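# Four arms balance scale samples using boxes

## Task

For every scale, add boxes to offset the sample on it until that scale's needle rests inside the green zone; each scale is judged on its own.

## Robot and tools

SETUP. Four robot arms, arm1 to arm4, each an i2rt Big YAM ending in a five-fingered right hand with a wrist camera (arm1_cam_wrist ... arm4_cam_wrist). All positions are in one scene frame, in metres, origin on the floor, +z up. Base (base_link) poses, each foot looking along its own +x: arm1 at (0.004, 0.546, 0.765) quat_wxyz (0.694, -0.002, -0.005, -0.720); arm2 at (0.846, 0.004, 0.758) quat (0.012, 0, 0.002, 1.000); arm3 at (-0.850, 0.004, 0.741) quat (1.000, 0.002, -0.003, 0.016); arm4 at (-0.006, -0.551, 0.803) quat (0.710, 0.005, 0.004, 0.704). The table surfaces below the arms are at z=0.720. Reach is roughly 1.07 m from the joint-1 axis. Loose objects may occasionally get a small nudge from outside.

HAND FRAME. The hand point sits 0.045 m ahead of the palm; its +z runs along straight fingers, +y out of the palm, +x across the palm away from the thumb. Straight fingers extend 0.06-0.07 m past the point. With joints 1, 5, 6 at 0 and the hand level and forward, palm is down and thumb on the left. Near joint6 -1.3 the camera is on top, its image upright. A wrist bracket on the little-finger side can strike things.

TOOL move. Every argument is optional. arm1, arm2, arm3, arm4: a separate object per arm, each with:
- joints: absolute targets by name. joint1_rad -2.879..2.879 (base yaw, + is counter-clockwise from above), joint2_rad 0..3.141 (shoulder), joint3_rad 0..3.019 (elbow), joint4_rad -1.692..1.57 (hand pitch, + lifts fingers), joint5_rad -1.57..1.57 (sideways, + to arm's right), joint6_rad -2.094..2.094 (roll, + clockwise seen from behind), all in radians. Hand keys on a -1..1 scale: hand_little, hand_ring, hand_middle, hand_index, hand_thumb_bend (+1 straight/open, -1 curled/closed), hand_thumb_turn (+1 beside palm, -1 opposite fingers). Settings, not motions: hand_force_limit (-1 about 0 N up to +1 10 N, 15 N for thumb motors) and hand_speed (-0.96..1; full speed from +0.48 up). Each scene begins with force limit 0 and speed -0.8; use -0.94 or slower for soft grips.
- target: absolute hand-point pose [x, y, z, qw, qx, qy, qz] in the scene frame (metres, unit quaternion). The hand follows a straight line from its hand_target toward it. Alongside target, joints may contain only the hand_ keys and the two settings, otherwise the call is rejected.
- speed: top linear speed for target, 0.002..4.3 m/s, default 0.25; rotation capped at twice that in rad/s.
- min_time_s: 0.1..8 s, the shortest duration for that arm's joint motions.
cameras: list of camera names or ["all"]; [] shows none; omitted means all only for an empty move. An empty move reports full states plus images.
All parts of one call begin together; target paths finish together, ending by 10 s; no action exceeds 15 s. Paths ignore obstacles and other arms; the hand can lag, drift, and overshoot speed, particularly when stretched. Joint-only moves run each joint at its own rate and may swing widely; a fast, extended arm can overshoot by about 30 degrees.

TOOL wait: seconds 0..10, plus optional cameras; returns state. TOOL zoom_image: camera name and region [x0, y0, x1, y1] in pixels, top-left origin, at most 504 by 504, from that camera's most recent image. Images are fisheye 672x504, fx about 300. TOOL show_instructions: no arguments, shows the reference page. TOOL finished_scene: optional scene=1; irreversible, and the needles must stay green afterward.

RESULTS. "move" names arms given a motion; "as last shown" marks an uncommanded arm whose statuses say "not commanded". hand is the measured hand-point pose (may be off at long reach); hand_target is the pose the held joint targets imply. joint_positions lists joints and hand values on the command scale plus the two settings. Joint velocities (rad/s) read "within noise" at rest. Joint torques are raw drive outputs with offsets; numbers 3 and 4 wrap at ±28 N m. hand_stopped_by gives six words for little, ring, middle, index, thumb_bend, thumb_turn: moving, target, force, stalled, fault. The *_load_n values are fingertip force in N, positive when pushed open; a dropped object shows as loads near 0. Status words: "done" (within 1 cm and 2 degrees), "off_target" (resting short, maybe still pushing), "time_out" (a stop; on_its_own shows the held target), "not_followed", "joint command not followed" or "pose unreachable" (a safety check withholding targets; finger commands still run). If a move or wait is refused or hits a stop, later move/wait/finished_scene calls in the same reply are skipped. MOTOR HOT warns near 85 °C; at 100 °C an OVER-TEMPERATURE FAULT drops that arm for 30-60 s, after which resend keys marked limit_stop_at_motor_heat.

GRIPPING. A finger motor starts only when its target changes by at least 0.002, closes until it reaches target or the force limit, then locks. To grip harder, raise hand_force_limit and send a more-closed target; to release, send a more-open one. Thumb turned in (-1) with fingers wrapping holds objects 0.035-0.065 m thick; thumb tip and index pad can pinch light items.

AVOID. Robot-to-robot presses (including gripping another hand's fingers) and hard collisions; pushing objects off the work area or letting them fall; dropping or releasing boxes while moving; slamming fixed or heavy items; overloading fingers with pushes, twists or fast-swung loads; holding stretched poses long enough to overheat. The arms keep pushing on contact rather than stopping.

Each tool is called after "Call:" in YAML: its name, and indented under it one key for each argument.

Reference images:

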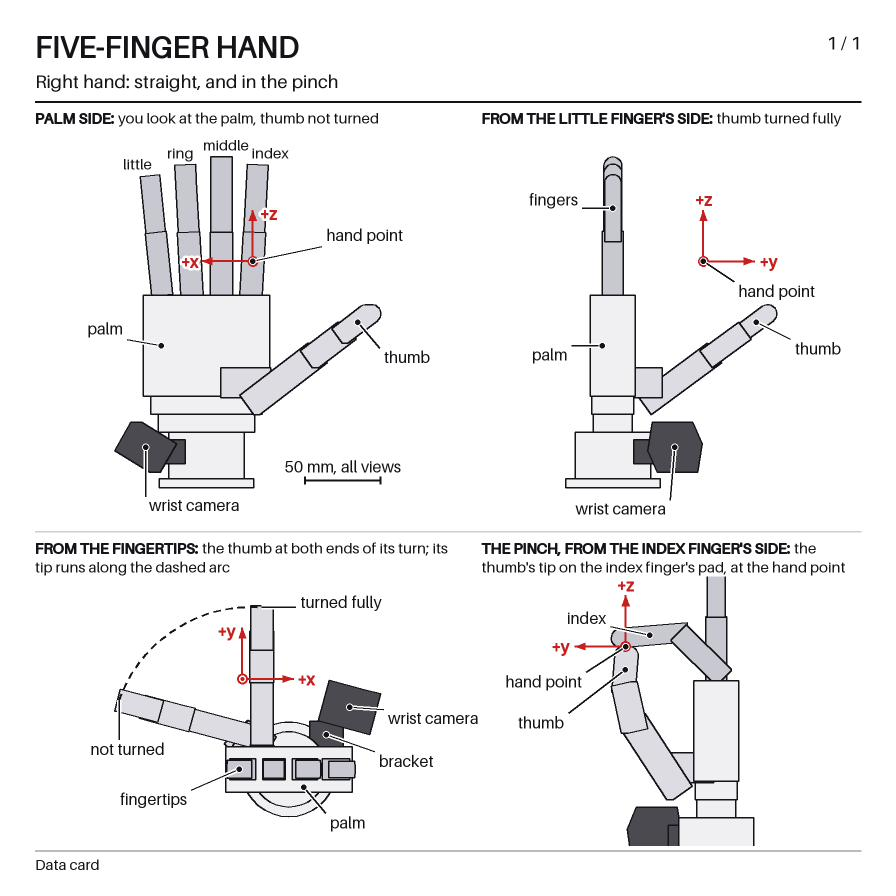

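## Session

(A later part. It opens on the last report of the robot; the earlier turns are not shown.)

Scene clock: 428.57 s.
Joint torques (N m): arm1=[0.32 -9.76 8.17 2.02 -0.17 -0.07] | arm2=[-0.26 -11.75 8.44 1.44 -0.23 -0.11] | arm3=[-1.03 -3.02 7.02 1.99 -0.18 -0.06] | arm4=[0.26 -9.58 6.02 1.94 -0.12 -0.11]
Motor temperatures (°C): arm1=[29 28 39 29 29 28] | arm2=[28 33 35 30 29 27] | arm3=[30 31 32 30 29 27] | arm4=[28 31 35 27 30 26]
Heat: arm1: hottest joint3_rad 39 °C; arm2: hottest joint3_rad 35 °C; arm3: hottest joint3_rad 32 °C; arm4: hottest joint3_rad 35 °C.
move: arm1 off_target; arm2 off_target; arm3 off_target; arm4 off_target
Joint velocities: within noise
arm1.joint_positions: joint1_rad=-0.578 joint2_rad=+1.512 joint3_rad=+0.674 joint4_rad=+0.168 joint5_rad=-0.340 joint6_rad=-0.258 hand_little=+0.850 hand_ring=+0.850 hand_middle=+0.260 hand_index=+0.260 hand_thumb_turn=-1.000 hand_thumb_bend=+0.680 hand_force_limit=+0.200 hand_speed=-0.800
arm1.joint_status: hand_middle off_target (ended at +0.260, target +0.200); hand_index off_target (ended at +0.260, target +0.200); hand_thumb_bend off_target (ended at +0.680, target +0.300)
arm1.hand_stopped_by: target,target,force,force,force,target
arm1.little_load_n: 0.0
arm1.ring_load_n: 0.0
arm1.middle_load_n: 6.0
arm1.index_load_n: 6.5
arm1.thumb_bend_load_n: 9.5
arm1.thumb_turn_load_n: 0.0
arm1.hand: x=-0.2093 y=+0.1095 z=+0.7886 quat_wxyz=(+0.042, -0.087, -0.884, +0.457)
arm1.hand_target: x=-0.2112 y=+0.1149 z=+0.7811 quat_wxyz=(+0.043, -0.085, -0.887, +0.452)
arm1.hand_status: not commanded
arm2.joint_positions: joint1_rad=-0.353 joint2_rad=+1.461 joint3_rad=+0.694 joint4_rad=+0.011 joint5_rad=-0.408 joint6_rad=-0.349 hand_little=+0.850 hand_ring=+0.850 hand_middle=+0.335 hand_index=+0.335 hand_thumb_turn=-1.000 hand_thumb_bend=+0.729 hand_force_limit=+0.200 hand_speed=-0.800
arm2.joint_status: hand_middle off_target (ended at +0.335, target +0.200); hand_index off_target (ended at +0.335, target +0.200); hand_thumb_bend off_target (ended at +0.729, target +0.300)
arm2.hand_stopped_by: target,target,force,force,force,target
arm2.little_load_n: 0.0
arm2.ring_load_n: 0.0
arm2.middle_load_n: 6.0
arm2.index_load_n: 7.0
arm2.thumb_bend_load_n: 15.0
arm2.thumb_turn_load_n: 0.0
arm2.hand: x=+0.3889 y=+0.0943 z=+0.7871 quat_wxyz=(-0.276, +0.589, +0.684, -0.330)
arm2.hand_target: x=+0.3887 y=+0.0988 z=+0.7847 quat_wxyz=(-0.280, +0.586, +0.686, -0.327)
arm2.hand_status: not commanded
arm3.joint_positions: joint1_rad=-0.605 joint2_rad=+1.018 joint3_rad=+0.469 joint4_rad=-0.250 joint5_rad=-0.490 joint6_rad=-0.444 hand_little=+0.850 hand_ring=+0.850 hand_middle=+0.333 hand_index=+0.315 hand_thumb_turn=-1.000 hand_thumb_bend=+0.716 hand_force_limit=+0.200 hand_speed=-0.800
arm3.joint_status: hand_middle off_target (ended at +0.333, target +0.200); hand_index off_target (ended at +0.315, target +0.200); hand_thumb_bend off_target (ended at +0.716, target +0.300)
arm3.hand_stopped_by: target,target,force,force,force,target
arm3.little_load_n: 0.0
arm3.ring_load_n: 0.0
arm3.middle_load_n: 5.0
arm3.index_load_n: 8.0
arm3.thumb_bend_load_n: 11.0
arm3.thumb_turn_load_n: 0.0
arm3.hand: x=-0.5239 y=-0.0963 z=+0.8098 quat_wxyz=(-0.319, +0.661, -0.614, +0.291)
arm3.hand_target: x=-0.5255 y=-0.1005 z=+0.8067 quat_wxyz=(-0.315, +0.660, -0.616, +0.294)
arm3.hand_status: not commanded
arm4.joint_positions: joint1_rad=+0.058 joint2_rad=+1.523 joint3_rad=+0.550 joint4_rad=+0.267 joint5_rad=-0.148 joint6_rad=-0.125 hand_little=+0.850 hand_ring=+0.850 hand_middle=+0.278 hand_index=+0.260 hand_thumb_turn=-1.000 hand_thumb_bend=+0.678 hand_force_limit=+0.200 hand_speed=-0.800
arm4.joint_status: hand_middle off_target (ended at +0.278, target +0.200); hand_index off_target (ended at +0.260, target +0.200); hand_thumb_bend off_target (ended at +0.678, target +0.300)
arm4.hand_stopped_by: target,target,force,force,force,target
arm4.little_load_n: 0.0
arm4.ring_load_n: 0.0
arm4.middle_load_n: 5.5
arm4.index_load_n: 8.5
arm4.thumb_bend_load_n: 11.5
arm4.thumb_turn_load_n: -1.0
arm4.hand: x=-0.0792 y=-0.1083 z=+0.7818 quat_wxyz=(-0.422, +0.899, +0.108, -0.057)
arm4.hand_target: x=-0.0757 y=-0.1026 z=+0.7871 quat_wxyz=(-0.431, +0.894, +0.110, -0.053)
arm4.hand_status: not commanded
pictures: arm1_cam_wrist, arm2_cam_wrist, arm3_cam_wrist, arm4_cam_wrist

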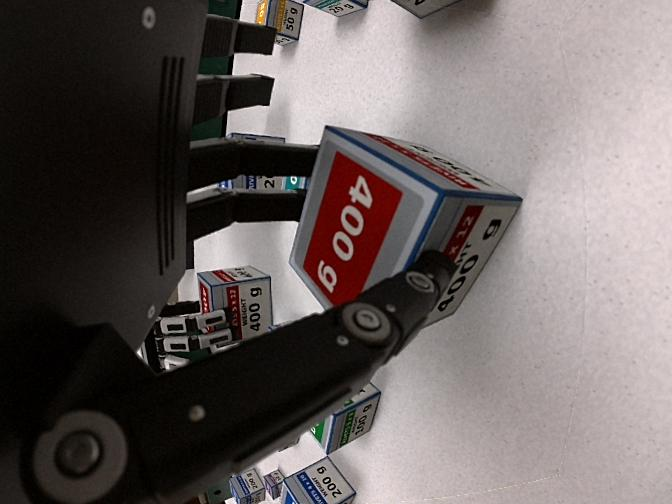

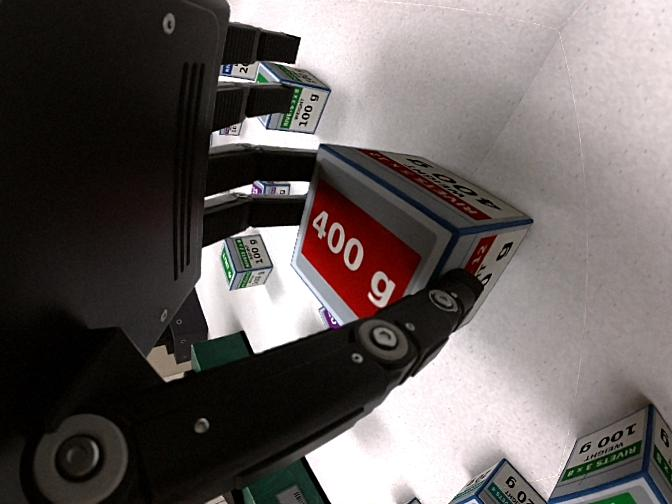

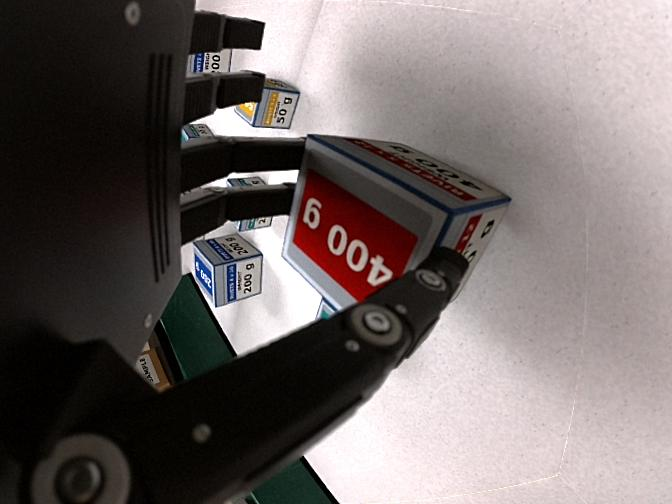

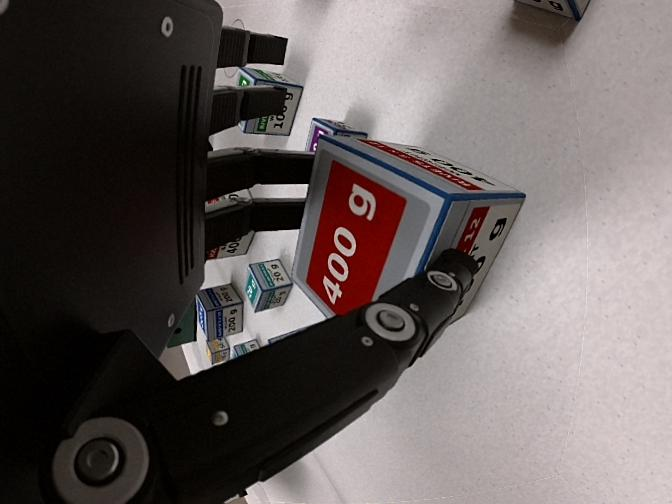

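Call:
move:
  arm1: {"target": [-0.2113, 0.1149, 0.87, -0.0435, 0.0854, 0.8869, -0.4519], "speed": 0.3}
  arm2: {"target": [0.3886, 0.0988, 0.87, 0.2796, -0.5861, -0.6863, 0.3274], "speed": 0.3}
  arm3: {"target": [-0.5254, -0.1005, 0.89, 0.3148, -0.6601, 0.6155, -0.2936], "speed": 0.3}
  arm4: {"target": [-0.0757, -0.1025, 0.87, 0.4312, -0.894, -0.1097, 0.0529], "speed": 0.3}
  cameras: ["all"]

Call:
move:
  arm1: {"target": [0.0, 0.15, 0.96, -0.0375, 0.0786, -0.8991, 0.4288], "speed": 0.5}
  arm2: {"target": [0.45, -0.12, 0.96, 0.2152, -0.4513, -0.7816, 0.3728], "speed": 0.5}
  arm3: {"target": [-0.52, 0.12, 0.97, 0.3901, -0.818, 0.3815, -0.1819], "speed": 0.5}
  arm4: {"target": [-0.2, -0.27, 0.96, 0.3901, -0.818, -0.3815, 0.1819], "speed": 0.5}

Call:
move:
  arm1: {"target": [0.335, 0.42, 0.96, 0.3044, -0.6382, 0.6382, -0.3044], "speed": 0.5}
  arm2: {"target": [0.73, -0.36, 0.96, 0, 0, -0.9026, 0.4305], "speed": 0.5}
  arm3: {"target": [-0.73, 0.36, 0.97, 0.4305, -0.9026, 0, 0], "speed": 0.5}
  arm4: {"target": [-0.325, -0.42, 0.96, 0.3044, -0.6382, -0.6382, 0.3044], "speed": 0.5}
  cameras: ["all"]

Scene clock: 514.20 s.
Joint torques (N m): arm1=[0.38 -10.4 16.8 1.57 -0.29 0] | arm2=[-0.5 -13.04 13.87 1.25 -0.49 0] | arm3=[-1.2 -3.72 13.14 1.44 -0.57 0.02] | arm4=[0.32 -9.47 11.48 1.69 -0.13 -0.04]
Motor temperatures (°C): arm1=[29 28 36 29 29 28] | arm2=[28 33 35 30 29 27] | arm3=[30 31 31 29 29 27] | arm4=[28 31 34 27 30 26]
Heat: arm1: hottest joint3_rad 36 °C; arm2: hottest joint3_rad 35 °C; arm3: hottest joint2_rad 31 °C; arm4: hottest joint3_rad 34 °C.
move: arm1 off_target; arm2 off_target; arm3 off_target; arm4 off_target
Joint velocities: within noise
arm1.joint_positions: joint1_rad=-0.578 joint2_rad=+1.341 joint3_rad=+0.691 joint4_rad=-0.125 joint5_rad=-0.336 joint6_rad=-0.265 hand_little=+0.850 hand_ring=+0.850 hand_middle=+0.260 hand_index=+0.260 hand_thumb_turn=-1.000 hand_thumb_bend=+0.681 hand_force_limit=+0.200 hand_speed=-0.800
arm1.joint_status: not commanded
arm1.hand_stopped_by: target,target,force,force,force,target
arm1.little_load_n: 0.0
arm1.ring_load_n: 0.0
arm1.middle_load_n: 5.0
arm1.index_load_n: 6.0
arm1.thumb_bend_load_n: 10.5
arm1.thumb_turn_load_n: 0.0
arm1.hand: x=-0.1875 y=+0.1429 z=+0.8279 quat_wxyz=(+0.021, -0.096, -0.904, +0.416)
arm1.hand_target: x=-0.2096 y=+0.1177 z=+0.8711 quat_wxyz=(+0.044, -0.085, -0.887, +0.452)
arm1.hand_status: off_target (0.056 m and 5.4 deg from the pose sent, 0.082 m and 0.8 deg at the start)
arm2.joint_positions: joint1_rad=-0.353 joint2_rad=+1.317 joint3_rad=+0.758 joint4_rad=-0.267 joint5_rad=-0.404 joint6_rad=-0.358 hand_little=+0.850 hand_ring=+0.850 hand_middle=+0.335 hand_index=+0.335 hand_thumb_turn=-1.000 hand_thumb_bend=+0.729 hand_force_limit=+0.200 hand_speed=-0.800
arm2.joint_status: not commanded
arm2.hand_stopped_by: target,target,force,force,force,target
arm2.little_load_n: 0.0
arm2.ring_load_n: 0.0
arm2.middle_load_n: 5.0
arm2.index_load_n: 7.0
arm2.thumb_bend_load_n: 15.5
arm2.thumb_turn_load_n: 0.0
arm2.hand: x=+0.4096 y=+0.0879 z=+0.8400 quat_wxyz=(-0.249, +0.601, +0.691, -0.317)
arm2.hand_target: x=+0.3901 y=+0.0984 z=+0.8704 quat_wxyz=(-0.280, +0.586, +0.686, -0.327)
arm2.hand_status: off_target (0.038 m and 4.1 deg from the pose sent, 0.083 m and 0.7 deg at the start)
arm3.joint_positions: joint1_rad=-0.605 joint2_rad=+0.904 joint3_rad=+0.558 joint4_rad=-0.541 joint5_rad=-0.476 joint6_rad=-0.453 hand_little=+0.850 hand_ring=+0.850 hand_middle=+0.333 hand_index=+0.315 hand_thumb_turn=-1.000 hand_thumb_bend=+0.716 hand_force_limit=+0.200 hand_speed=-0.800
arm3.joint_status: not commanded
arm3.hand_stopped_by: target,target,force,force,force,target
arm3.little_load_n: 0.0
arm3.ring_load_n: 0.0
arm3.middle_load_n: 4.5
arm3.index_load_n: 7.0
arm3.thumb_bend_load_n: 11.5
arm3.thumb_turn_load_n: -0.5
arm3.hand: x=-0.5472 y=-0.0849 z=+0.8500 quat_wxyz=(-0.305, +0.665, -0.632, +0.255)
arm3.hand_target: x=-0.5273 y=-0.0994 z=+0.8898 quat_wxyz=(-0.315, +0.660, -0.615, +0.294)
arm3.hand_status: off_target (0.048 m and 5.0 deg from the pose sent, 0.080 m and 0.6 deg at the start)
arm4.joint_positions: joint1_rad=+0.058 joint2_rad=+1.311 joint3_rad=+0.582 joint4_rad=-0.042 joint5_rad=-0.146 joint6_rad=-0.131 hand_little=+0.850 hand_ring=+0.850 hand_middle=+0.278 hand_index=+0.260 hand_thumb_turn=-1.000 hand_thumb_bend=+0.678 hand_force_limit=+0.200 hand_speed=-0.800
arm4.joint_status: not commanded
arm4.hand_stopped_by: target,target,force,force,force,target
arm4.little_load_n: 0.0
arm4.ring_load_n: 0.0
arm4.middle_load_n: 4.5
arm4.index_load_n: 7.5
arm4.thumb_bend_load_n: 12.5
arm4.thumb_turn_load_n: 0.0
arm4.hand: x=-0.0765 y=-0.1345 z=+0.8348 quat_wxyz=(-0.392, +0.912, +0.109, -0.057)
arm4.hand_target: x=-0.0755 y=-0.1047 z=+0.8708 quat_wxyz=(-0.431, +0.894, +0.110, -0.053)
arm4.hand_status: off_target (0.048 m and 4.9 deg from the pose sent, 0.088 m and 1.3 deg at the start)
pictures: arm1_cam_wrist, arm2_cam_wrist, arm3_cam_wrist, arm4_cam_wrist

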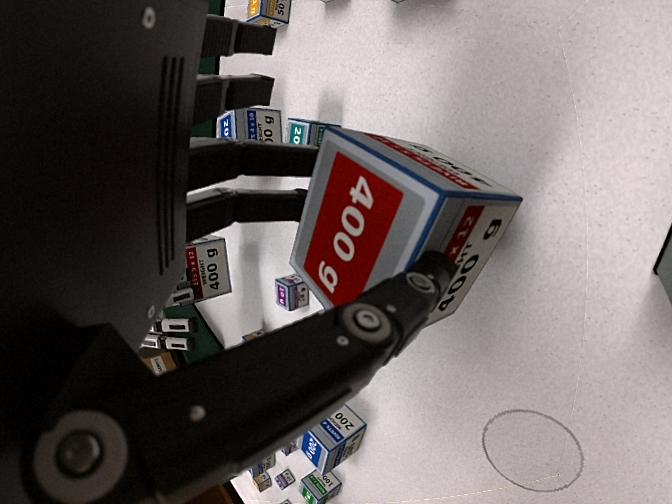

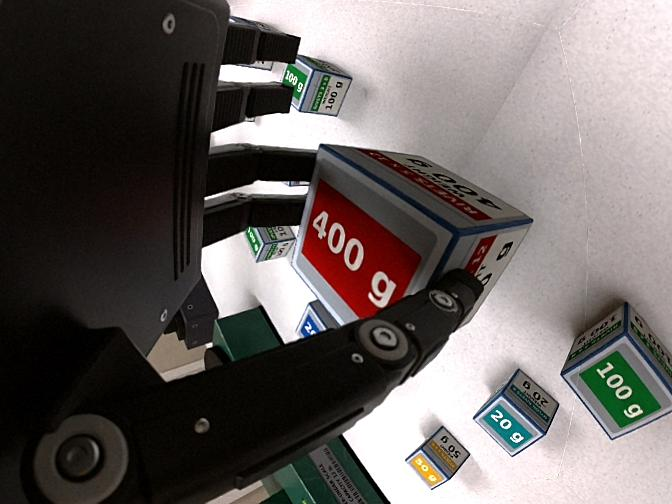

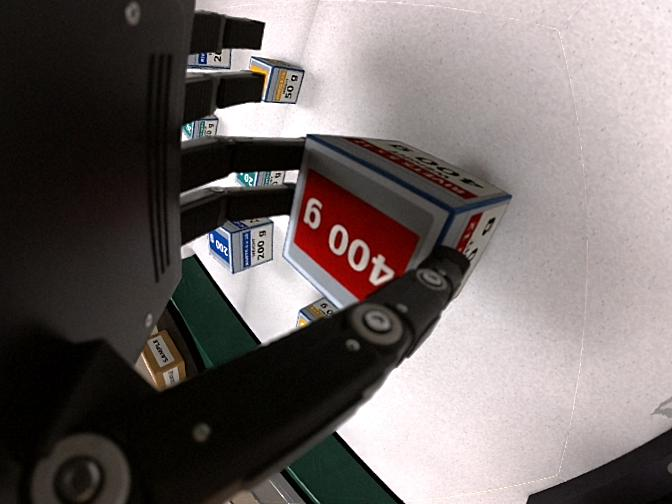

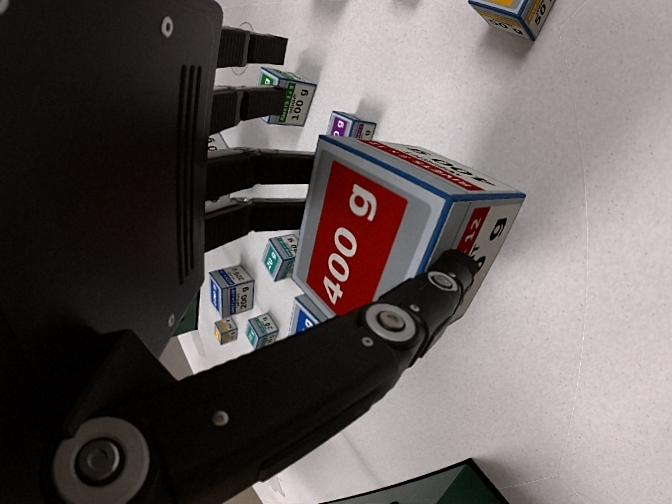

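Scene clock: 515.70 s.
Joint torques (N m): arm1=[0.26 -6.95 19.62 1.4 -0.19 0.28] | arm2=[-0.79 -9.23 16.58 1.31 -0.3 0.34] | arm3=[-0.21 -4.19 13.49 1.46 -0.42 0.15] | arm4=[0.5 -5.13 13.12 1.51 -0.35 -0.01]
Motor temperatures (°C): arm1=[29 28 36 29 29 28] | arm2=[28 33 35 30 29 27] | arm3=[30 31 32 29 29 27] | arm4=[28 31 35 27 30 26]
Heat: arm1: hottest joint3_rad 36 °C; arm2: hottest joint3_rad 35 °C; arm3: hottest joint3_rad 32 °C; arm4: hottest joint3_rad 35 °C.
move: arm1 off_target; arm2 off_target; arm3 off_target; arm4 off_target
Joint velocities: within noise
arm1.joint_positions: joint1_rad=-0.137 joint2_rad=+0.991 joint3_rad=+0.691 joint4_rad=-0.530 joint5_rad=-0.269 joint6_rad=-0.253 hand_little=+0.850 hand_ring=+0.850 hand_middle=+0.260 hand_index=+0.260 hand_thumb_turn=-1.000 hand_thumb_bend=+0.681 hand_force_limit=+0.200 hand_speed=-0.800
arm1.joint_status: not commanded
arm1.hand_stopped_by: target,target,force,force,force,target
arm1.little_load_n: 0.0
arm1.ring_load_n: 0.0
arm1.middle_load_n: 4.5
arm1.index_load_n: 5.5
arm1.thumb_bend_load_n: 10.5
arm1.thumb_turn_load_n: 0.0
arm1.hand: x=+0.0054 y=+0.1803 z=+0.9059 quat_wxyz=(-0.047, +0.084, -0.919, +0.382)
arm1.hand_target: x=+0.0006 y=+0.1538 z=+0.9600 quat_wxyz=(-0.038, +0.079, -0.899, +0.429)
arm1.hand_status: off_target (0.062 m and 6.0 deg from the pose sent, 0.229 m and 21.2 deg at the start)
arm2.joint_positions: joint1_rad=+0.163 joint2_rad=+1.045 joint3_rad=+0.774 joint4_rad=-0.542 joint5_rad=-0.296 joint6_rad=-0.282 hand_little=+0.850 hand_ring=+0.850 hand_middle=+0.335 hand_index=+0.335 hand_thumb_turn=-1.000 hand_thumb_bend=+0.729 hand_force_limit=+0.200 hand_speed=-0.800
arm2.joint_status: not commanded
arm2.hand_stopped_by: target,target,force,force,force,target
arm2.little_load_n: 0.0
arm2.ring_load_n: 0.0
arm2.middle_load_n: 5.5
arm2.index_load_n: 7.0
arm2.thumb_bend_load_n: 15.5
arm2.thumb_turn_load_n: 0.0
arm2.hand: x=+0.4725 y=-0.1167 z=+0.9167 quat_wxyz=(-0.186, +0.454, +0.800, -0.345)
arm2.hand_target: x=+0.4525 y=-0.1195 z=+0.9600 quat_wxyz=(-0.215, +0.451, +0.782, -0.373)
arm2.hand_status: off_target (0.049 m and 5.1 deg from the pose sent, 0.243 m and 21.4 deg at the start)
arm3.joint_positions: joint1_rad=+0.041 joint2_rad=+0.883 joint3_rad=+0.754 joint4_rad=-0.748 joint5_rad=-0.462 joint6_rad=-0.442 hand_little=+0.850 hand_ring=+0.850 hand_middle=+0.333 hand_index=+0.315 hand_thumb_turn=-1.000 hand_thumb_bend=+0.716 hand_force_limit=+0.200 hand_speed=-0.800
arm3.joint_status: not commanded
arm3.hand_stopped_by: target,target,force,force,force,target
arm3.little_load_n: 0.0
arm3.ring_load_n: 0.0
arm3.middle_load_n: 4.5
arm3.index_load_n: 7.0
arm3.thumb_bend_load_n: 11.5
arm3.thumb_turn_load_n: -0.5
arm3.hand: x=-0.5399 y=+0.1147 z=+0.9273 quat_wxyz=(-0.367, +0.829, -0.393, +0.153)
arm3.hand_target: x=-0.5226 y=+0.1195 z=+0.9695 quat_wxyz=(-0.391, +0.818, -0.381, +0.182)
arm3.hand_status: off_target (0.047 m and 4.6 deg from the pose sent, 0.239 m and 36.1 deg at the start)
arm4.joint_positions: joint1_rad=+0.389 joint2_rad=+0.866 joint3_rad=+0.565 joint4_rad=-0.536 joint5_rad=-0.366 joint6_rad=-0.332 hand_little=+0.850 hand_ring=+0.850 hand_middle=+0.278 hand_index=+0.260 hand_thumb_turn=-1.000 hand_thumb_bend=+0.678 hand_force_limit=+0.200 hand_speed=-0.800
arm4.joint_status: not commanded
arm4.hand_stopped_by: target,target,force,force,force,target
arm4.little_load_n: 0.0
arm4.ring_load_n: 0.0
arm4.middle_load_n: 4.5
arm4.index_load_n: 7.5
arm4.thumb_bend_load_n: 12.5
arm4.thumb_turn_load_n: 0.0
arm4.hand: x=-0.1926 y=-0.2900 z=+0.9233 quat_wxyz=(-0.352, +0.836, +0.380, -0.183)
arm4.hand_target: x=-0.1994 y=-0.2716 z=+0.9598 quat_wxyz=(-0.390, +0.818, +0.382, -0.182)
arm4.hand_status: off_target (0.042 m and 4.8 deg from the pose sent, 0.222 m and 36.1 deg at the start)
pictures: none

Scene clock: 518.03 s.
Joint torques (N m): arm1=[0.79 -5.19 19.12 2.78 -0.42 0.01] | arm2=[-0.26 -7.18 16.43 2.04 -0.43 0] | arm3=[-0.15 -4.13 13.78 2.84 -0.4 0.15] | arm4=[1.14 -4.54 14.15 1.87 -0.5 -0.04]
Motor temperatures (°C): arm1=[29 28 37 29 29 28] | arm2=[28 33 36 30 29 27] | arm3=[30 31 32 29 29 27] | arm4=[28 31 35 27 30 26]
Heat: arm1: hottest joint3_rad 37 °C; arm2: hottest joint3_rad 36 °C; arm3: hottest joint3_rad 32 °C; arm4: hottest joint3_rad 35 °C.
move: arm1 off_target; arm2 off_target; arm3 off_target; arm4 off_target
Joint velocities: within noise
arm1.joint_positions: joint1_rad=+0.975 joint2_rad=+0.903 joint3_rad=+0.669 joint4_rad=-0.688 joint5_rad=-0.478 joint6_rad=-0.422 hand_little=+0.850 hand_ring=+0.850 hand_middle=+0.260 hand_index=+0.260 hand_thumb_turn=-1.000 hand_thumb_bend=+0.681 hand_force_limit=+0.200 hand_speed=-0.800
arm1.joint_status: not commanded
arm1.hand_stopped_by: target,target,force,force,force,target
arm1.little_load_n: 0.0
arm1.ring_load_n: 0.0
arm1.middle_load_n: 5.0
arm1.index_load_n: 5.5
arm1.thumb_bend_load_n: 10.5
arm1.thumb_turn_load_n: 0.0
arm1.hand: x=+0.3050 y=+0.4401 z=+0.9127 quat_wxyz=(-0.294, +0.638, -0.667, +0.247)
arm1.hand_target: x=+0.3307 y=+0.4224 z=+0.9611 quat_wxyz=(-0.304, +0.638, -0.638, +0.305)
arm1.hand_status: off_target (0.060 m and 7.5 deg from the pose sent, 0.411 m and 79.1 deg at the start)
arm2.joint_positions: joint1_rad=+1.069 joint2_rad=+0.962 joint3_rad=+0.738 joint4_rad=-0.632 joint5_rad=-0.396 joint6_rad=-0.346 hand_little=+0.850 hand_ring=+0.850 hand_middle=+0.335 hand_index=+0.335 hand_thumb_turn=-1.000 hand_thumb_bend=+0.729 hand_force_limit=+0.200 hand_speed=-0.800
arm2.joint_status: not commanded
arm2.hand_stopped_by: target,target,force,force,force,target
arm2.little_load_n: 0.0
arm2.ring_load_n: 0.0
arm2.middle_load_n: 5.5
arm2.index_load_n: 6.5
arm2.thumb_bend_load_n: 15.5
arm2.thumb_turn_load_n: 0.0
arm2.hand: x=+0.7431 y=-0.3363 z=+0.9216 quat_wxyz=(+0.022, +0.014, +0.920, -0.391)
arm2.hand_target: x=+0.7312 y=-0.3572 z=+0.9607 quat_wxyz=(+0.000, +0.000, +0.903, -0.431)
arm2.hand_status: off_target (0.047 m and 5.8 deg from the pose sent, 0.357 m and 58.9 deg at the start)
arm3.joint_positions: joint1_rad=+0.968 joint2_rad=+0.936 joint3_rad=+0.778 joint4_rad=-0.728 joint5_rad=-0.428 joint6_rad=-0.392 hand_little=+0.850 hand_ring=+0.850 hand_middle=+0.333 hand_index=+0.315 hand_thumb_turn=-1.000 hand_thumb_bend=+0.716 hand_force_limit=+0.200 hand_speed=-0.800
arm3.joint_status: not commanded
arm3.hand_stopped_by: target,target,force,force,force,target
arm3.little_load_n: 0.0
arm3.ring_load_n: 0.0
arm3.middle_load_n: 5.0
arm3.index_load_n: 7.0
arm3.thumb_bend_load_n: 11.5
arm3.thumb_turn_load_n: -0.5
arm3.hand: x=-0.7425 y=+0.3307 z=+0.9233 quat_wxyz=(-0.385, +0.923, -0.010, -0.022)
arm3.hand_target: x=-0.7319 y=+0.3557 z=+0.9706 quat_wxyz=(-0.431, +0.902, +0.000, -0.001)
arm3.hand_status: off_target (0.056 m and 6.4 deg from the pose sent, 0.313 m and 49.9 deg at the start)
arm4.joint_positions: joint1_rad=+0.918 joint2_rad=+0.909 joint3_rad=+0.585 joint4_rad=-0.580 joint5_rad=-0.485 joint6_rad=-0.454 hand_little=+0.850 hand_ring=+0.850 hand_middle=+0.278 hand_index=+0.260 hand_thumb_turn=-1.000 hand_thumb_bend=+0.678 hand_force_limit=+0.200 hand_speed=-0.800
arm4.joint_status: not commanded
arm4.hand_stopped_by: target,target,force,force,force,target
arm4.little_load_n: 0.0
arm4.ring_load_n: 0.0
arm4.middle_load_n: 5.0
arm4.index_load_n: 7.5
arm4.thumb_bend_load_n: 12.5
arm4.thumb_turn_load_n: -0.5
arm4.hand: x=-0.2997 y=-0.4367 z=+0.9211 quat_wxyz=(-0.263, +0.661, +0.638, -0.296)
arm4.hand_target: x=-0.3223 y=-0.4216 z=+0.9606 quat_wxyz=(-0.305, +0.638, +0.638, -0.304)
arm4.hand_status: off_target (0.049 m and 5.5 deg from the pose sent, 0.189 m and 40.4 deg at the start)
pictures: arm1_cam_wrist, arm2_cam_wrist, arm3_cam_wrist, arm4_cam_wrist

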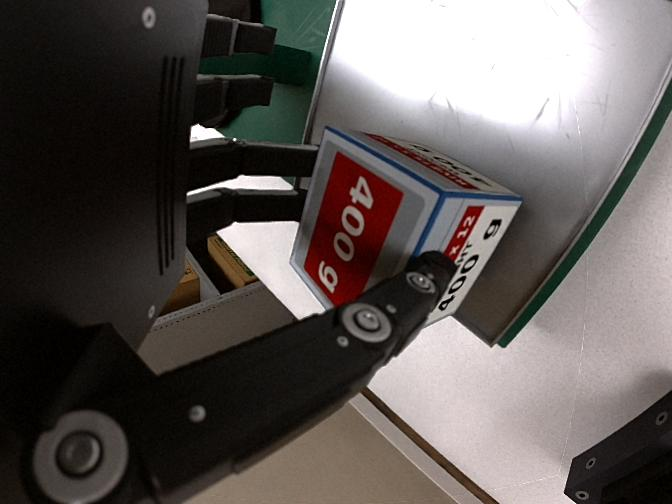

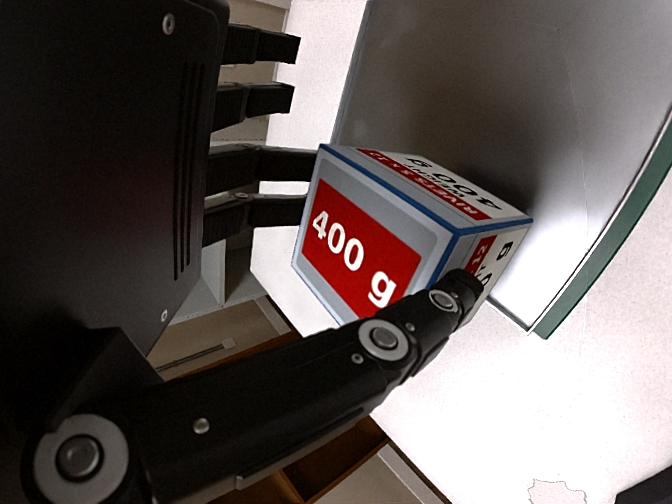

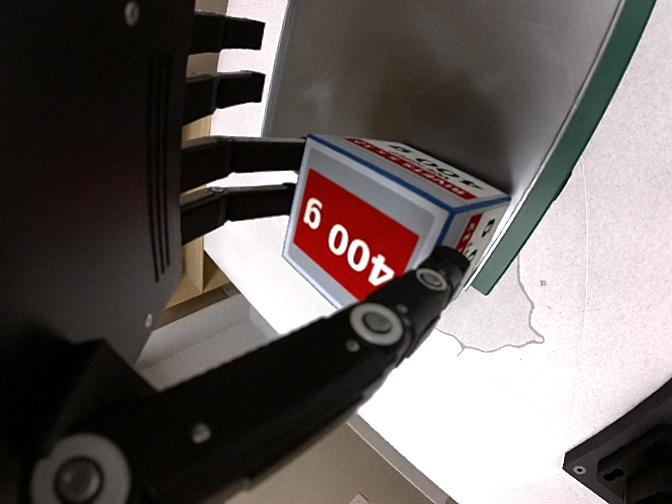

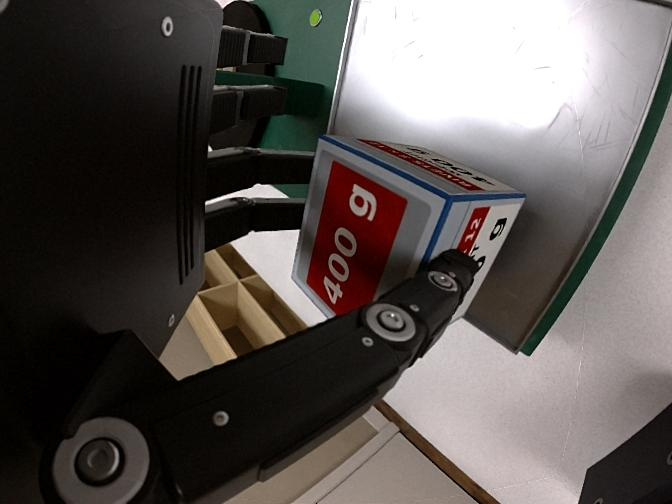

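Call:
move:
  arm1: {"target": [0.371, 0.488, 0.903, 0.3044, -0.6382, 0.6382, -0.3044], "speed": 0.25}
  arm2: {"target": [0.750, -0.398, 0.903, 0, 0, -0.9026, 0.4305], "speed": 0.25}
  arm3: {"target": [-0.741, 0.424, 0.930, 0.4305, -0.9026, 0, 0], "speed": 0.25}
  arm4: {"target": [-0.366, -0.485, 0.90, 0.3044, -0.6382, -0.6382, 0.3044], "speed": 0.25}
  cameras: ["all"]

Scene clock: 647.63 s.
Joint torques (N m): arm1=[0.85 -4.95 11.54 3.08 -0.01 0.25] | arm2=[0.09 -8.29 11.29 2.09 -0.03 0.2] | arm3=[0.56 -4.54 11.15 2.3 0.02 0.06] | arm4=[1.14 -4.78 9.18 2.78 -0.13 0.14]
Motor temperatures (°C): arm1=[29 27 58 29 29 28] | arm2=[28 32 44 30 29 27] | arm3=[30 31 40 30 29 27] | arm4=[28 30 44 27 30 26]
Heat: arm1: hottest joint3_rad 58 °C; arm2: hottest joint3_rad 44 °C; arm3: hottest joint3_rad 40 °C; arm4: hottest joint3_rad 44 °C.
move: arm1 done; arm2 off_target; arm3 off_target; arm4 off_target
Joint velocities: within noise
arm1.joint_positions: joint1_rad=+1.262 joint2_rad=+0.941 joint3_rad=+0.613 joint4_rad=-0.421 joint5_rad=-0.273 joint6_rad=-0.233 hand_little=+0.850 hand_ring=+0.850 hand_middle=+0.260 hand_index=+0.260 hand_thumb_turn=-1.000 hand_thumb_bend=+0.681 hand_force_limit=+0.200 hand_speed=-0.800
arm1.joint_status: not commanded
arm1.hand_stopped_by: target,target,force,force,force,target
arm1.little_load_n: 0.0
arm1.ring_load_n: 0.0
arm1.middle_load_n: 4.5
arm1.index_load_n: 5.0
arm1.thumb_bend_load_n: 10.5
arm1.thumb_turn_load_n: 0.0
arm1.hand: x=+0.3638 y=+0.4888 z=+0.8974 quat_wxyz=(-0.296, +0.646, -0.639, +0.293)
arm1.hand_target: x=+0.3707 y=+0.4880 z=+0.9032 quat_wxyz=(-0.304, +0.638, -0.638, +0.304)
arm1.hand_status: done (0.009 m and 1.9 deg from the pose sent, 0.082 m and 7.5 deg at the start)
arm2.joint_positions: joint1_rad=+1.178 joint2_rad=+1.082 joint3_rad=+0.711 joint4_rad=-0.389 joint5_rad=-0.317 joint6_rad=-0.285 hand_little=+0.850 hand_ring=+0.850 hand_middle=+0.335 hand_index=+0.335 hand_thumb_turn=-1.000 hand_thumb_bend=+0.729 hand_force_limit=+0.200 hand_speed=-0.800
arm2.joint_status: not commanded
arm2.hand_stopped_by: target,target,force,force,force,target
arm2.little_load_n: 0.0
arm2.ring_load_n: 0.0
arm2.middle_load_n: 5.5
arm2.index_load_n: 7.0
arm2.thumb_bend_load_n: 15.5
arm2.thumb_turn_load_n: 0.0
arm2.hand: x=+0.7504 y=-0.3893 z=+0.8940 quat_wxyz=(+0.002, -0.003, +0.909, -0.417)
arm2.hand_target: x=+0.7501 y=-0.3977 z=+0.9031 quat_wxyz=(+0.000, +0.000, +0.903, -0.430)
arm2.hand_status: off_target (0.013 m and 1.7 deg from the pose sent, 0.065 m and 5.8 deg at the start)
arm3.joint_positions: joint1_rad=+1.095 joint2_rad=+1.090 joint3_rad=+0.814 joint4_rad=-0.503 joint5_rad=-0.340 joint6_rad=-0.286 hand_little=+0.850 hand_ring=+0.850 hand_middle=+0.333 hand_index=+0.315 hand_thumb_turn=-1.000 hand_thumb_bend=+0.717 hand_force_limit=+0.200 hand_speed=-0.800
arm3.joint_status: not commanded
arm3.hand_stopped_by: target,target,force,force,force,target
arm3.little_load_n: 0.0
arm3.ring_load_n: 0.0
arm3.middle_load_n: 4.0
arm3.index_load_n: 6.0
arm3.thumb_bend_load_n: 12.0
arm3.thumb_turn_load_n: -0.5
arm3.hand: x=-0.7450 y=+0.4046 z=+0.9117 quat_wxyz=(-0.412, +0.911, -0.005, -0.007)
arm3.hand_target: x=-0.7414 y=+0.4227 z=+0.9302 quat_wxyz=(-0.431, +0.903, +0.000, +0.000)
arm3.hand_status: off_target (0.027 m and 2.5 deg from the pose sent, 0.093 m and 6.4 deg at the start)
arm4.joint_positions: joint1_rad=+1.206 joint2_rad=+0.993 joint3_rad=+0.510 joint4_rad=-0.294 joint5_rad=-0.283 joint6_rad=-0.256 hand_little=+0.850 hand_ring=+0.850 hand_middle=+0.278 hand_index=+0.260 hand_thumb_turn=-1.000 hand_thumb_bend=+0.678 hand_force_limit=+0.200 hand_speed=-0.800
arm4.joint_status: not commanded
arm4.hand_stopped_by: target,target,force,force,force,target
arm4.little_load_n: 0.0
arm4.ring_load_n: 0.0
arm4.middle_load_n: 4.5
arm4.index_load_n: 7.5
arm4.thumb_bend_load_n: 13.0
arm4.thumb_turn_load_n: -0.5
arm4.hand: x=-0.3523 y=-0.4877 z=+0.8871 quat_wxyz=(-0.286, +0.644, +0.646, -0.293)
arm4.hand_target: x=-0.3652 y=-0.4851 z=+0.9004 quat_wxyz=(-0.304, +0.638, +0.638, -0.304)
arm4.hand_status: off_target (0.019 m and 2.7 deg from the pose sent, 0.085 m and 5.5 deg at the start)
pictures: arm1_cam_wrist, arm2_cam_wrist, arm3_cam_wrist, arm4_cam_wrist

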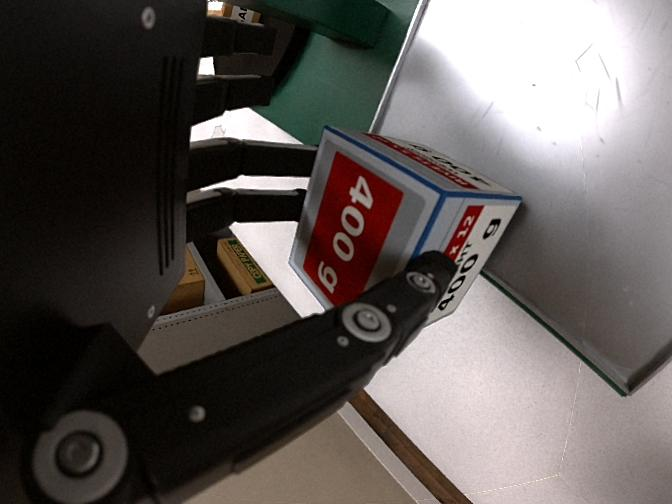

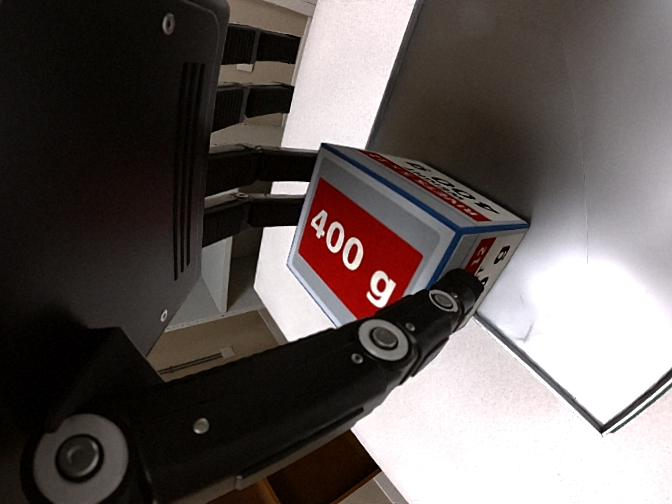

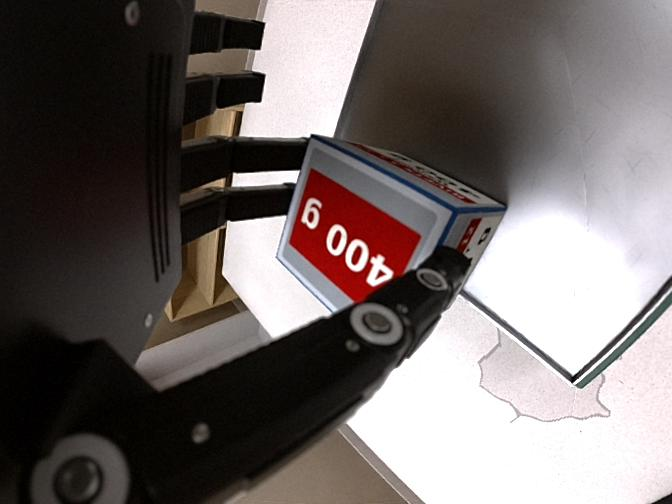

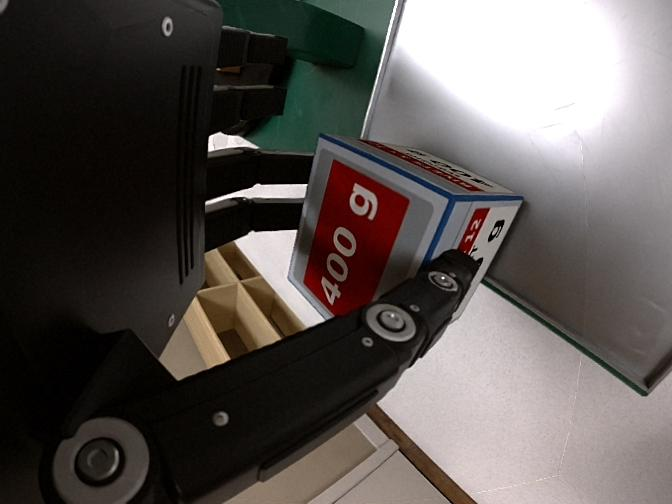

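Call:
move:
  arm1: {"target": [0.371, 0.463, 0.905, 0.3254, -0.6278, 0.6278, -0.3254], "speed": 0.2}
  arm2: {"target": [0.746, -0.400, 0.903, 0, 0, -0.8988, 0.4384], "speed": 0.2}
  arm3: {"target": [-0.728, 0.427, 0.935, 0.4384, -0.8988, 0, 0], "speed": 0.2}
  arm4: {"target": [-0.356, -0.454, 0.90, 0.31, -0.6355, -0.6355, 0.31], "speed": 0.2}

Call:
move:
  arm1: {"target": [0.371, 0.463, 0.886, 0.3254, -0.6278, 0.6278, -0.3254], "speed": 0.1}
  arm2: {"target": [0.746, -0.400, 0.884, 0, 0, -0.8988, 0.4384], "speed": 0.1}
  arm3: {"target": [-0.728, 0.427, 0.908, 0.4384, -0.8988, 0, 0], "speed": 0.1}
  arm4: {"target": [-0.356, -0.454, 0.879, 0.31, -0.6355, -0.6355, 0.31], "speed": 0.1}
  cameras: ["all"]

Scene clock: 684.80 s.
Joint torques (N m): arm1=[0.26 -4.84 11.49 3.28 -0.48 -0.03] | arm2=[-0.67 -7.65 11.3 2.24 -0.42 0.17] | arm3=[-1.32 -4.89 11.73 2.48 -0.18 -0.11] | arm4=[0.38 -5.13 9.2 2.66 -0.4 -0.1]
Motor temperatures (°C): arm1=[29 27 50 29 29 28] | arm2=[28 32 42 30 28 27] | arm3=[30 31 41 30 29 27] | arm4=[28 30 44 27 30 26]
Heat: arm1: hottest joint3_rad 50 °C; arm2: hottest joint3_rad 42 °C; arm3: hottest joint3_rad 41 °C; arm4: hottest joint3_rad 44 °C.
move: arm1 off_target; arm2 off_target; arm3 off_target; arm4 off_target
Joint velocities: within noise
arm1.joint_positions: joint1_rad=+1.170 joint2_rad=+0.941 joint3_rad=+0.588 joint4_rad=-0.355 joint5_rad=-0.356 joint6_rad=-0.252 hand_little=+0.850 hand_ring=+0.850 hand_middle=+0.260 hand_index=+0.260 hand_thumb_turn=-1.000 hand_thumb_bend=+0.681 hand_force_limit=+0.200 hand_speed=-0.800
arm1.joint_status: not commanded
arm1.hand_stopped_by: target,target,force,force,force,target
arm1.little_load_n: 0.0
arm1.ring_load_n: 0.0
arm1.middle_load_n: 5.0
arm1.index_load_n: 5.5
arm1.thumb_bend_load_n: 10.5
arm1.thumb_turn_load_n: 0.0
arm1.hand: x=+0.3640 y=+0.4677 z=+0.8985 quat_wxyz=(-0.319, +0.629, -0.639, +0.308)
arm1.hand_target: x=+0.3707 y=+0.4631 z=+0.9053 quat_wxyz=(-0.325, +0.628, -0.628, +0.325)
arm1.hand_status: off_target (0.011 m and 2.5 deg from the pose sent, 0.028 m and 5.6 deg at the start)
arm2.joint_positions: joint1_rad=+1.178 joint2_rad=+1.082 joint3_rad=+0.706 joint4_rad=-0.371 joint5_rad=-0.323 joint6_rad=-0.285 hand_little=+0.850 hand_ring=+0.850 hand_middle=+0.335 hand_index=+0.335 hand_thumb_turn=-1.000 hand_thumb_bend=+0.729 hand_force_limit=+0.200 hand_speed=-0.800
arm2.joint_status: not commanded
arm2.hand_stopped_by: target,target,force,force,force,target
arm2.little_load_n: 0.0
arm2.ring_load_n: 0.0
arm2.middle_load_n: 5.5
arm2.index_load_n: 6.5
arm2.thumb_bend_load_n: 15.0
arm2.thumb_turn_load_n: 0.0
arm2.hand: x=+0.7507 y=-0.3914 z=+0.8941 quat_wxyz=(+0.003, -0.005, +0.906, -0.423)
arm2.hand_target: x=+0.7461 y=-0.3996 z=+0.9031 quat_wxyz=(+0.000, +0.000, +0.899, -0.438)
arm2.hand_status: off_target (0.013 m and 2.0 deg from the pose sent, 0.015 m and 2.7 deg at the start)
arm3.joint_positions: joint1_rad=+1.084 joint2_rad=+1.102 joint3_rad=+0.821 joint4_rad=-0.501 joint5_rad=-0.364 joint6_rad=-0.287 hand_little=+0.850 hand_ring=+0.850 hand_middle=+0.333 hand_index=+0.315 hand_thumb_turn=-1.000 hand_thumb_bend=+0.717 hand_force_limit=+0.200 hand_speed=-0.800
arm3.joint_status: not commanded
arm3.hand_stopped_by: target,target,force,force,force,target
arm3.little_load_n: 0.0
arm3.ring_load_n: 0.0
arm3.middle_load_n: 4.0
arm3.index_load_n: 6.0
arm3.thumb_bend_load_n: 11.5
arm3.thumb_turn_load_n: 0.0
arm3.hand: x=-0.7434 y=+0.4068 z=+0.9119 quat_wxyz=(-0.414, +0.910, -0.005, -0.016)
arm3.hand_target: x=-0.7286 y=+0.4251 z=+0.9355 quat_wxyz=(-0.438, +0.899, +0.000, +0.000)
arm3.hand_status: off_target (0.034 m and 3.6 deg from the pose sent, 0.036 m and 3.4 deg at the start)
arm4.joint_positions: joint1_rad=+1.090 joint2_rad=+1.004 joint3_rad=+0.510 joint4_rad=-0.294 joint5_rad=-0.373 joint6_rad=-0.312 hand_little=+0.850 hand_ring=+0.850 hand_middle=+0.278 hand_index=+0.260 hand_thumb_turn=-1.000 hand_thumb_bend=+0.678 hand_force_limit=+0.200 hand_speed=-0.800
arm4.joint_status: not commanded
arm4.hand_stopped_by: target,target,force,force,force,target
arm4.little_load_n: 0.0
arm4.ring_load_n: 0.0
arm4.middle_load_n: 4.5
arm4.index_load_n: 8.0
arm4.thumb_bend_load_n: 12.5
arm4.thumb_turn_load_n: 0.0
arm4.hand: x=-0.3442 y=-0.4614 z=+0.8870 quat_wxyz=(-0.287, +0.649, +0.636, -0.303)
arm4.hand_target: x=-0.3553 y=-0.4542 z=+0.9002 quat_wxyz=(-0.310, +0.636, +0.636, -0.310)
arm4.hand_status: off_target (0.019 m and 3.1 deg from the pose sent, 0.036 m and 3.7 deg at the start)
pictures: none

Scene clock: 685.87 s.
Joint torques (N m): arm1=[0.38 -3.84 10.3 3.15 -0.28 -0.01] | arm2=[-0.85 -6.89 10.02 1.96 -0.16 0.09] | arm3=[-1.03 -5.6 7.71 2.84 -0.19 -0.11] | arm4=[0.5 -4.19 7.71 2.39 -0.23 -0.11]
Motor temperatures (°C): arm1=[29 27 50 29 29 28] | arm2=[28 32 42 30 28 27] | arm3=[30 31 41 30 29 27] | arm4=[28 30 43 27 30 26]
Heat: arm1: hottest joint3_rad 50 °C; arm2: hottest joint3_rad 42 °C; arm3: hottest joint3_rad 41 °C; arm4: hottest joint3_rad 43 °C.
move: arm1 done; arm2 done; arm3 done; arm4 done
Joint velocities: within noise
arm1.joint_positions: joint1_rad=+1.170 joint2_rad=+0.958 joint3_rad=+0.561 joint4_rad=-0.283 joint5_rad=-0.360 joint6_rad=-0.252 hand_little=+0.850 hand_ring=+0.850 hand_middle=+0.260 hand_index=+0.260 hand_thumb_turn=-1.000 hand_thumb_bend=+0.681 hand_force_limit=+0.200 hand_speed=-0.800
arm1.joint_status: not commanded
arm1.hand_stopped_by: target,target,force,force,force,target
arm1.little_load_n: 0.0
arm1.ring_load_n: 0.0
arm1.middle_load_n: 5.5
arm1.index_load_n: 4.5
arm1.thumb_bend_load_n: 10.0
arm1.thumb_turn_load_n: 0.0
arm1.hand: x=+0.3690 y=+0.4659 z=+0.8899 quat_wxyz=(-0.324, +0.627, -0.632, +0.319)
arm1.hand_target: x=+0.3708 y=+0.4630 z=+0.8861 quat_wxyz=(-0.325, +0.628, -0.628, +0.325)
arm1.hand_status: done (0.005 m and 0.9 deg from the pose sent, 0.015 m and 2.5 deg at the start)
arm2.joint_positions: joint1_rad=+1.178 joint2_rad=+1.093 joint3_rad=+0.681 joint4_rad=-0.306 joint5_rad=-0.328 joint6_rad=-0.278 hand_little=+0.850 hand_ring=+0.850 hand_middle=+0.335 hand_index=+0.335 hand_thumb_turn=-1.000 hand_thumb_bend=+0.729 hand_force_limit=+0.200 hand_speed=-0.800
arm2.joint_status: not commanded
arm2.hand_stopped_by: target,target,force,force,force,target
arm2.little_load_n: 0.0
arm2.ring_load_n: 0.0
arm2.middle_load_n: 6.0
arm2.index_load_n: 5.5
arm2.thumb_bend_load_n: 15.0
arm2.thumb_turn_load_n: 0.0
arm2.hand: x=+0.7500 y=-0.3965 z=+0.8875 quat_wxyz=(+0.001, -0.005, +0.900, -0.436)
arm2.hand_target: x=+0.7461 y=-0.3998 z=+0.8840 quat_wxyz=(+0.000, +0.000, +0.899, -0.438)
arm2.hand_status: done (0.006 m and 0.7 deg from the pose sent, 0.014 m and 2.0 deg at the start)
arm3.joint_positions: joint1_rad=+1.084 joint2_rad=+1.132 joint3_rad=+0.821 joint4_rad=-0.422 joint5_rad=-0.364 joint6_rad=-0.288 hand_little=+0.850 hand_ring=+0.850 hand_middle=+0.333 hand_index=+0.315 hand_thumb_turn=-1.000 hand_thumb_bend=+0.717 hand_force_limit=+0.200 hand_speed=-0.800
arm3.joint_status: not commanded
arm3.hand_stopped_by: target,target,force,force,force,target
arm3.little_load_n: 0.0
arm3.ring_load_n: 0.0
arm3.middle_load_n: 4.5
arm3.index_load_n: 6.5
arm3.thumb_bend_load_n: 11.5
arm3.thumb_turn_load_n: -0.5
arm3.hand: x=-0.7352 y=+0.4233 z=+0.9108 quat_wxyz=(-0.434, +0.901, +0.000, -0.006)
arm3.hand_target: x=-0.7281 y=+0.4268 z=+0.9081 quat_wxyz=(-0.438, +0.899, +0.000, +0.000)
arm3.hand_status: done (0.009 m and 0.9 deg from the pose sent, 0.026 m and 3.6 deg at the start)
arm4.joint_positions: joint1_rad=+1.090 joint2_rad=+1.034 joint3_rad=+0.488 joint4_rad=-0.204 joint5_rad=-0.379 joint6_rad=-0.314 hand_little=+0.850 hand_ring=+0.850 hand_middle=+0.278 hand_index=+0.260 hand_thumb_turn=-1.000 hand_thumb_bend=+0.678 hand_force_limit=+0.200 hand_speed=-0.800
arm4.joint_status: not commanded
arm4.hand_stopped_by: target,target,force,force,force,target
arm4.little_load_n: 0.0
arm4.ring_load_n: 0.0
arm4.middle_load_n: 5.0
arm4.index_load_n: 7.5
arm4.thumb_bend_load_n: 11.5
arm4.thumb_turn_load_n: -0.5
arm4.hand: x=-0.3526 y=-0.4578 z=+0.8796 quat_wxyz=(-0.303, +0.640, +0.635, -0.310)
arm4.hand_target: x=-0.3558 y=-0.4541 z=+0.8789 quat_wxyz=(-0.310, +0.636, +0.636, -0.310)
arm4.hand_status: done (0.005 m and 0.9 deg from the pose sent, 0.016 m and 3.1 deg at the start)
pictures: arm1_cam_wrist, arm2_cam_wrist, arm3_cam_wrist, arm4_cam_wrist

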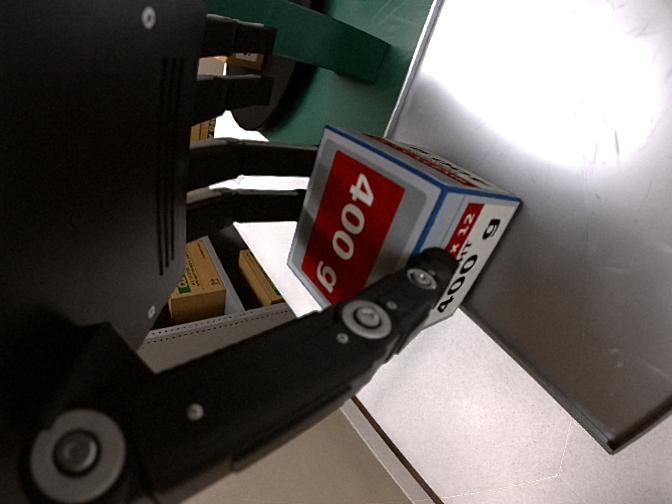

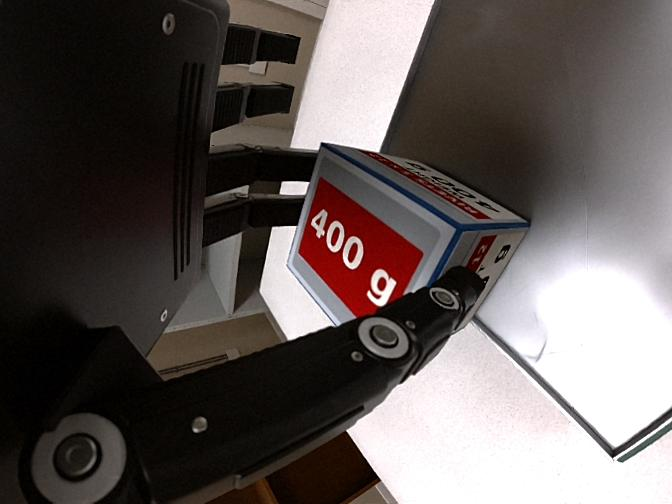

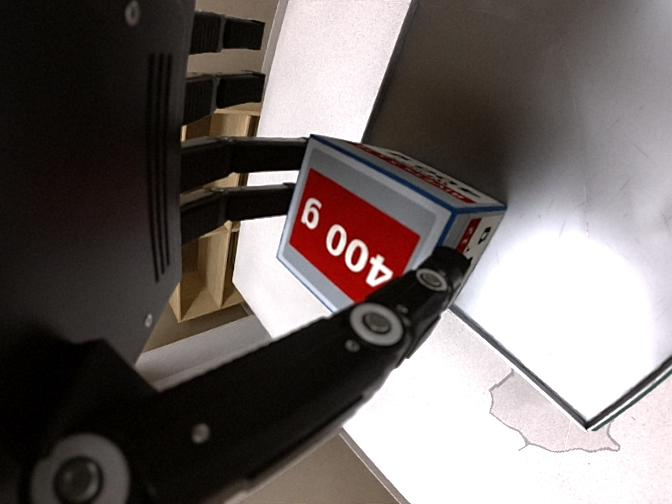

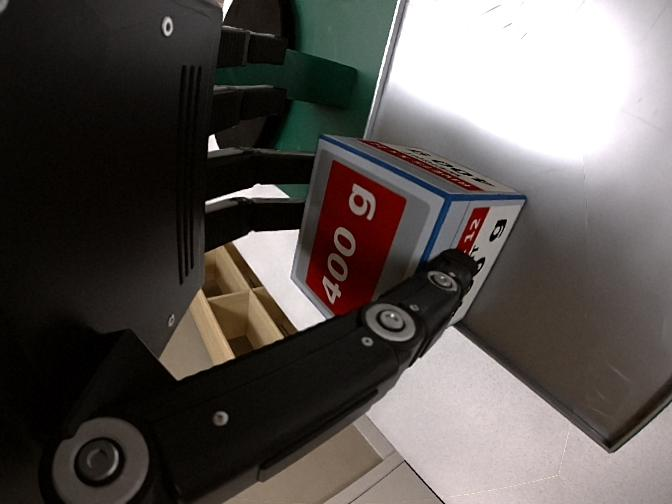

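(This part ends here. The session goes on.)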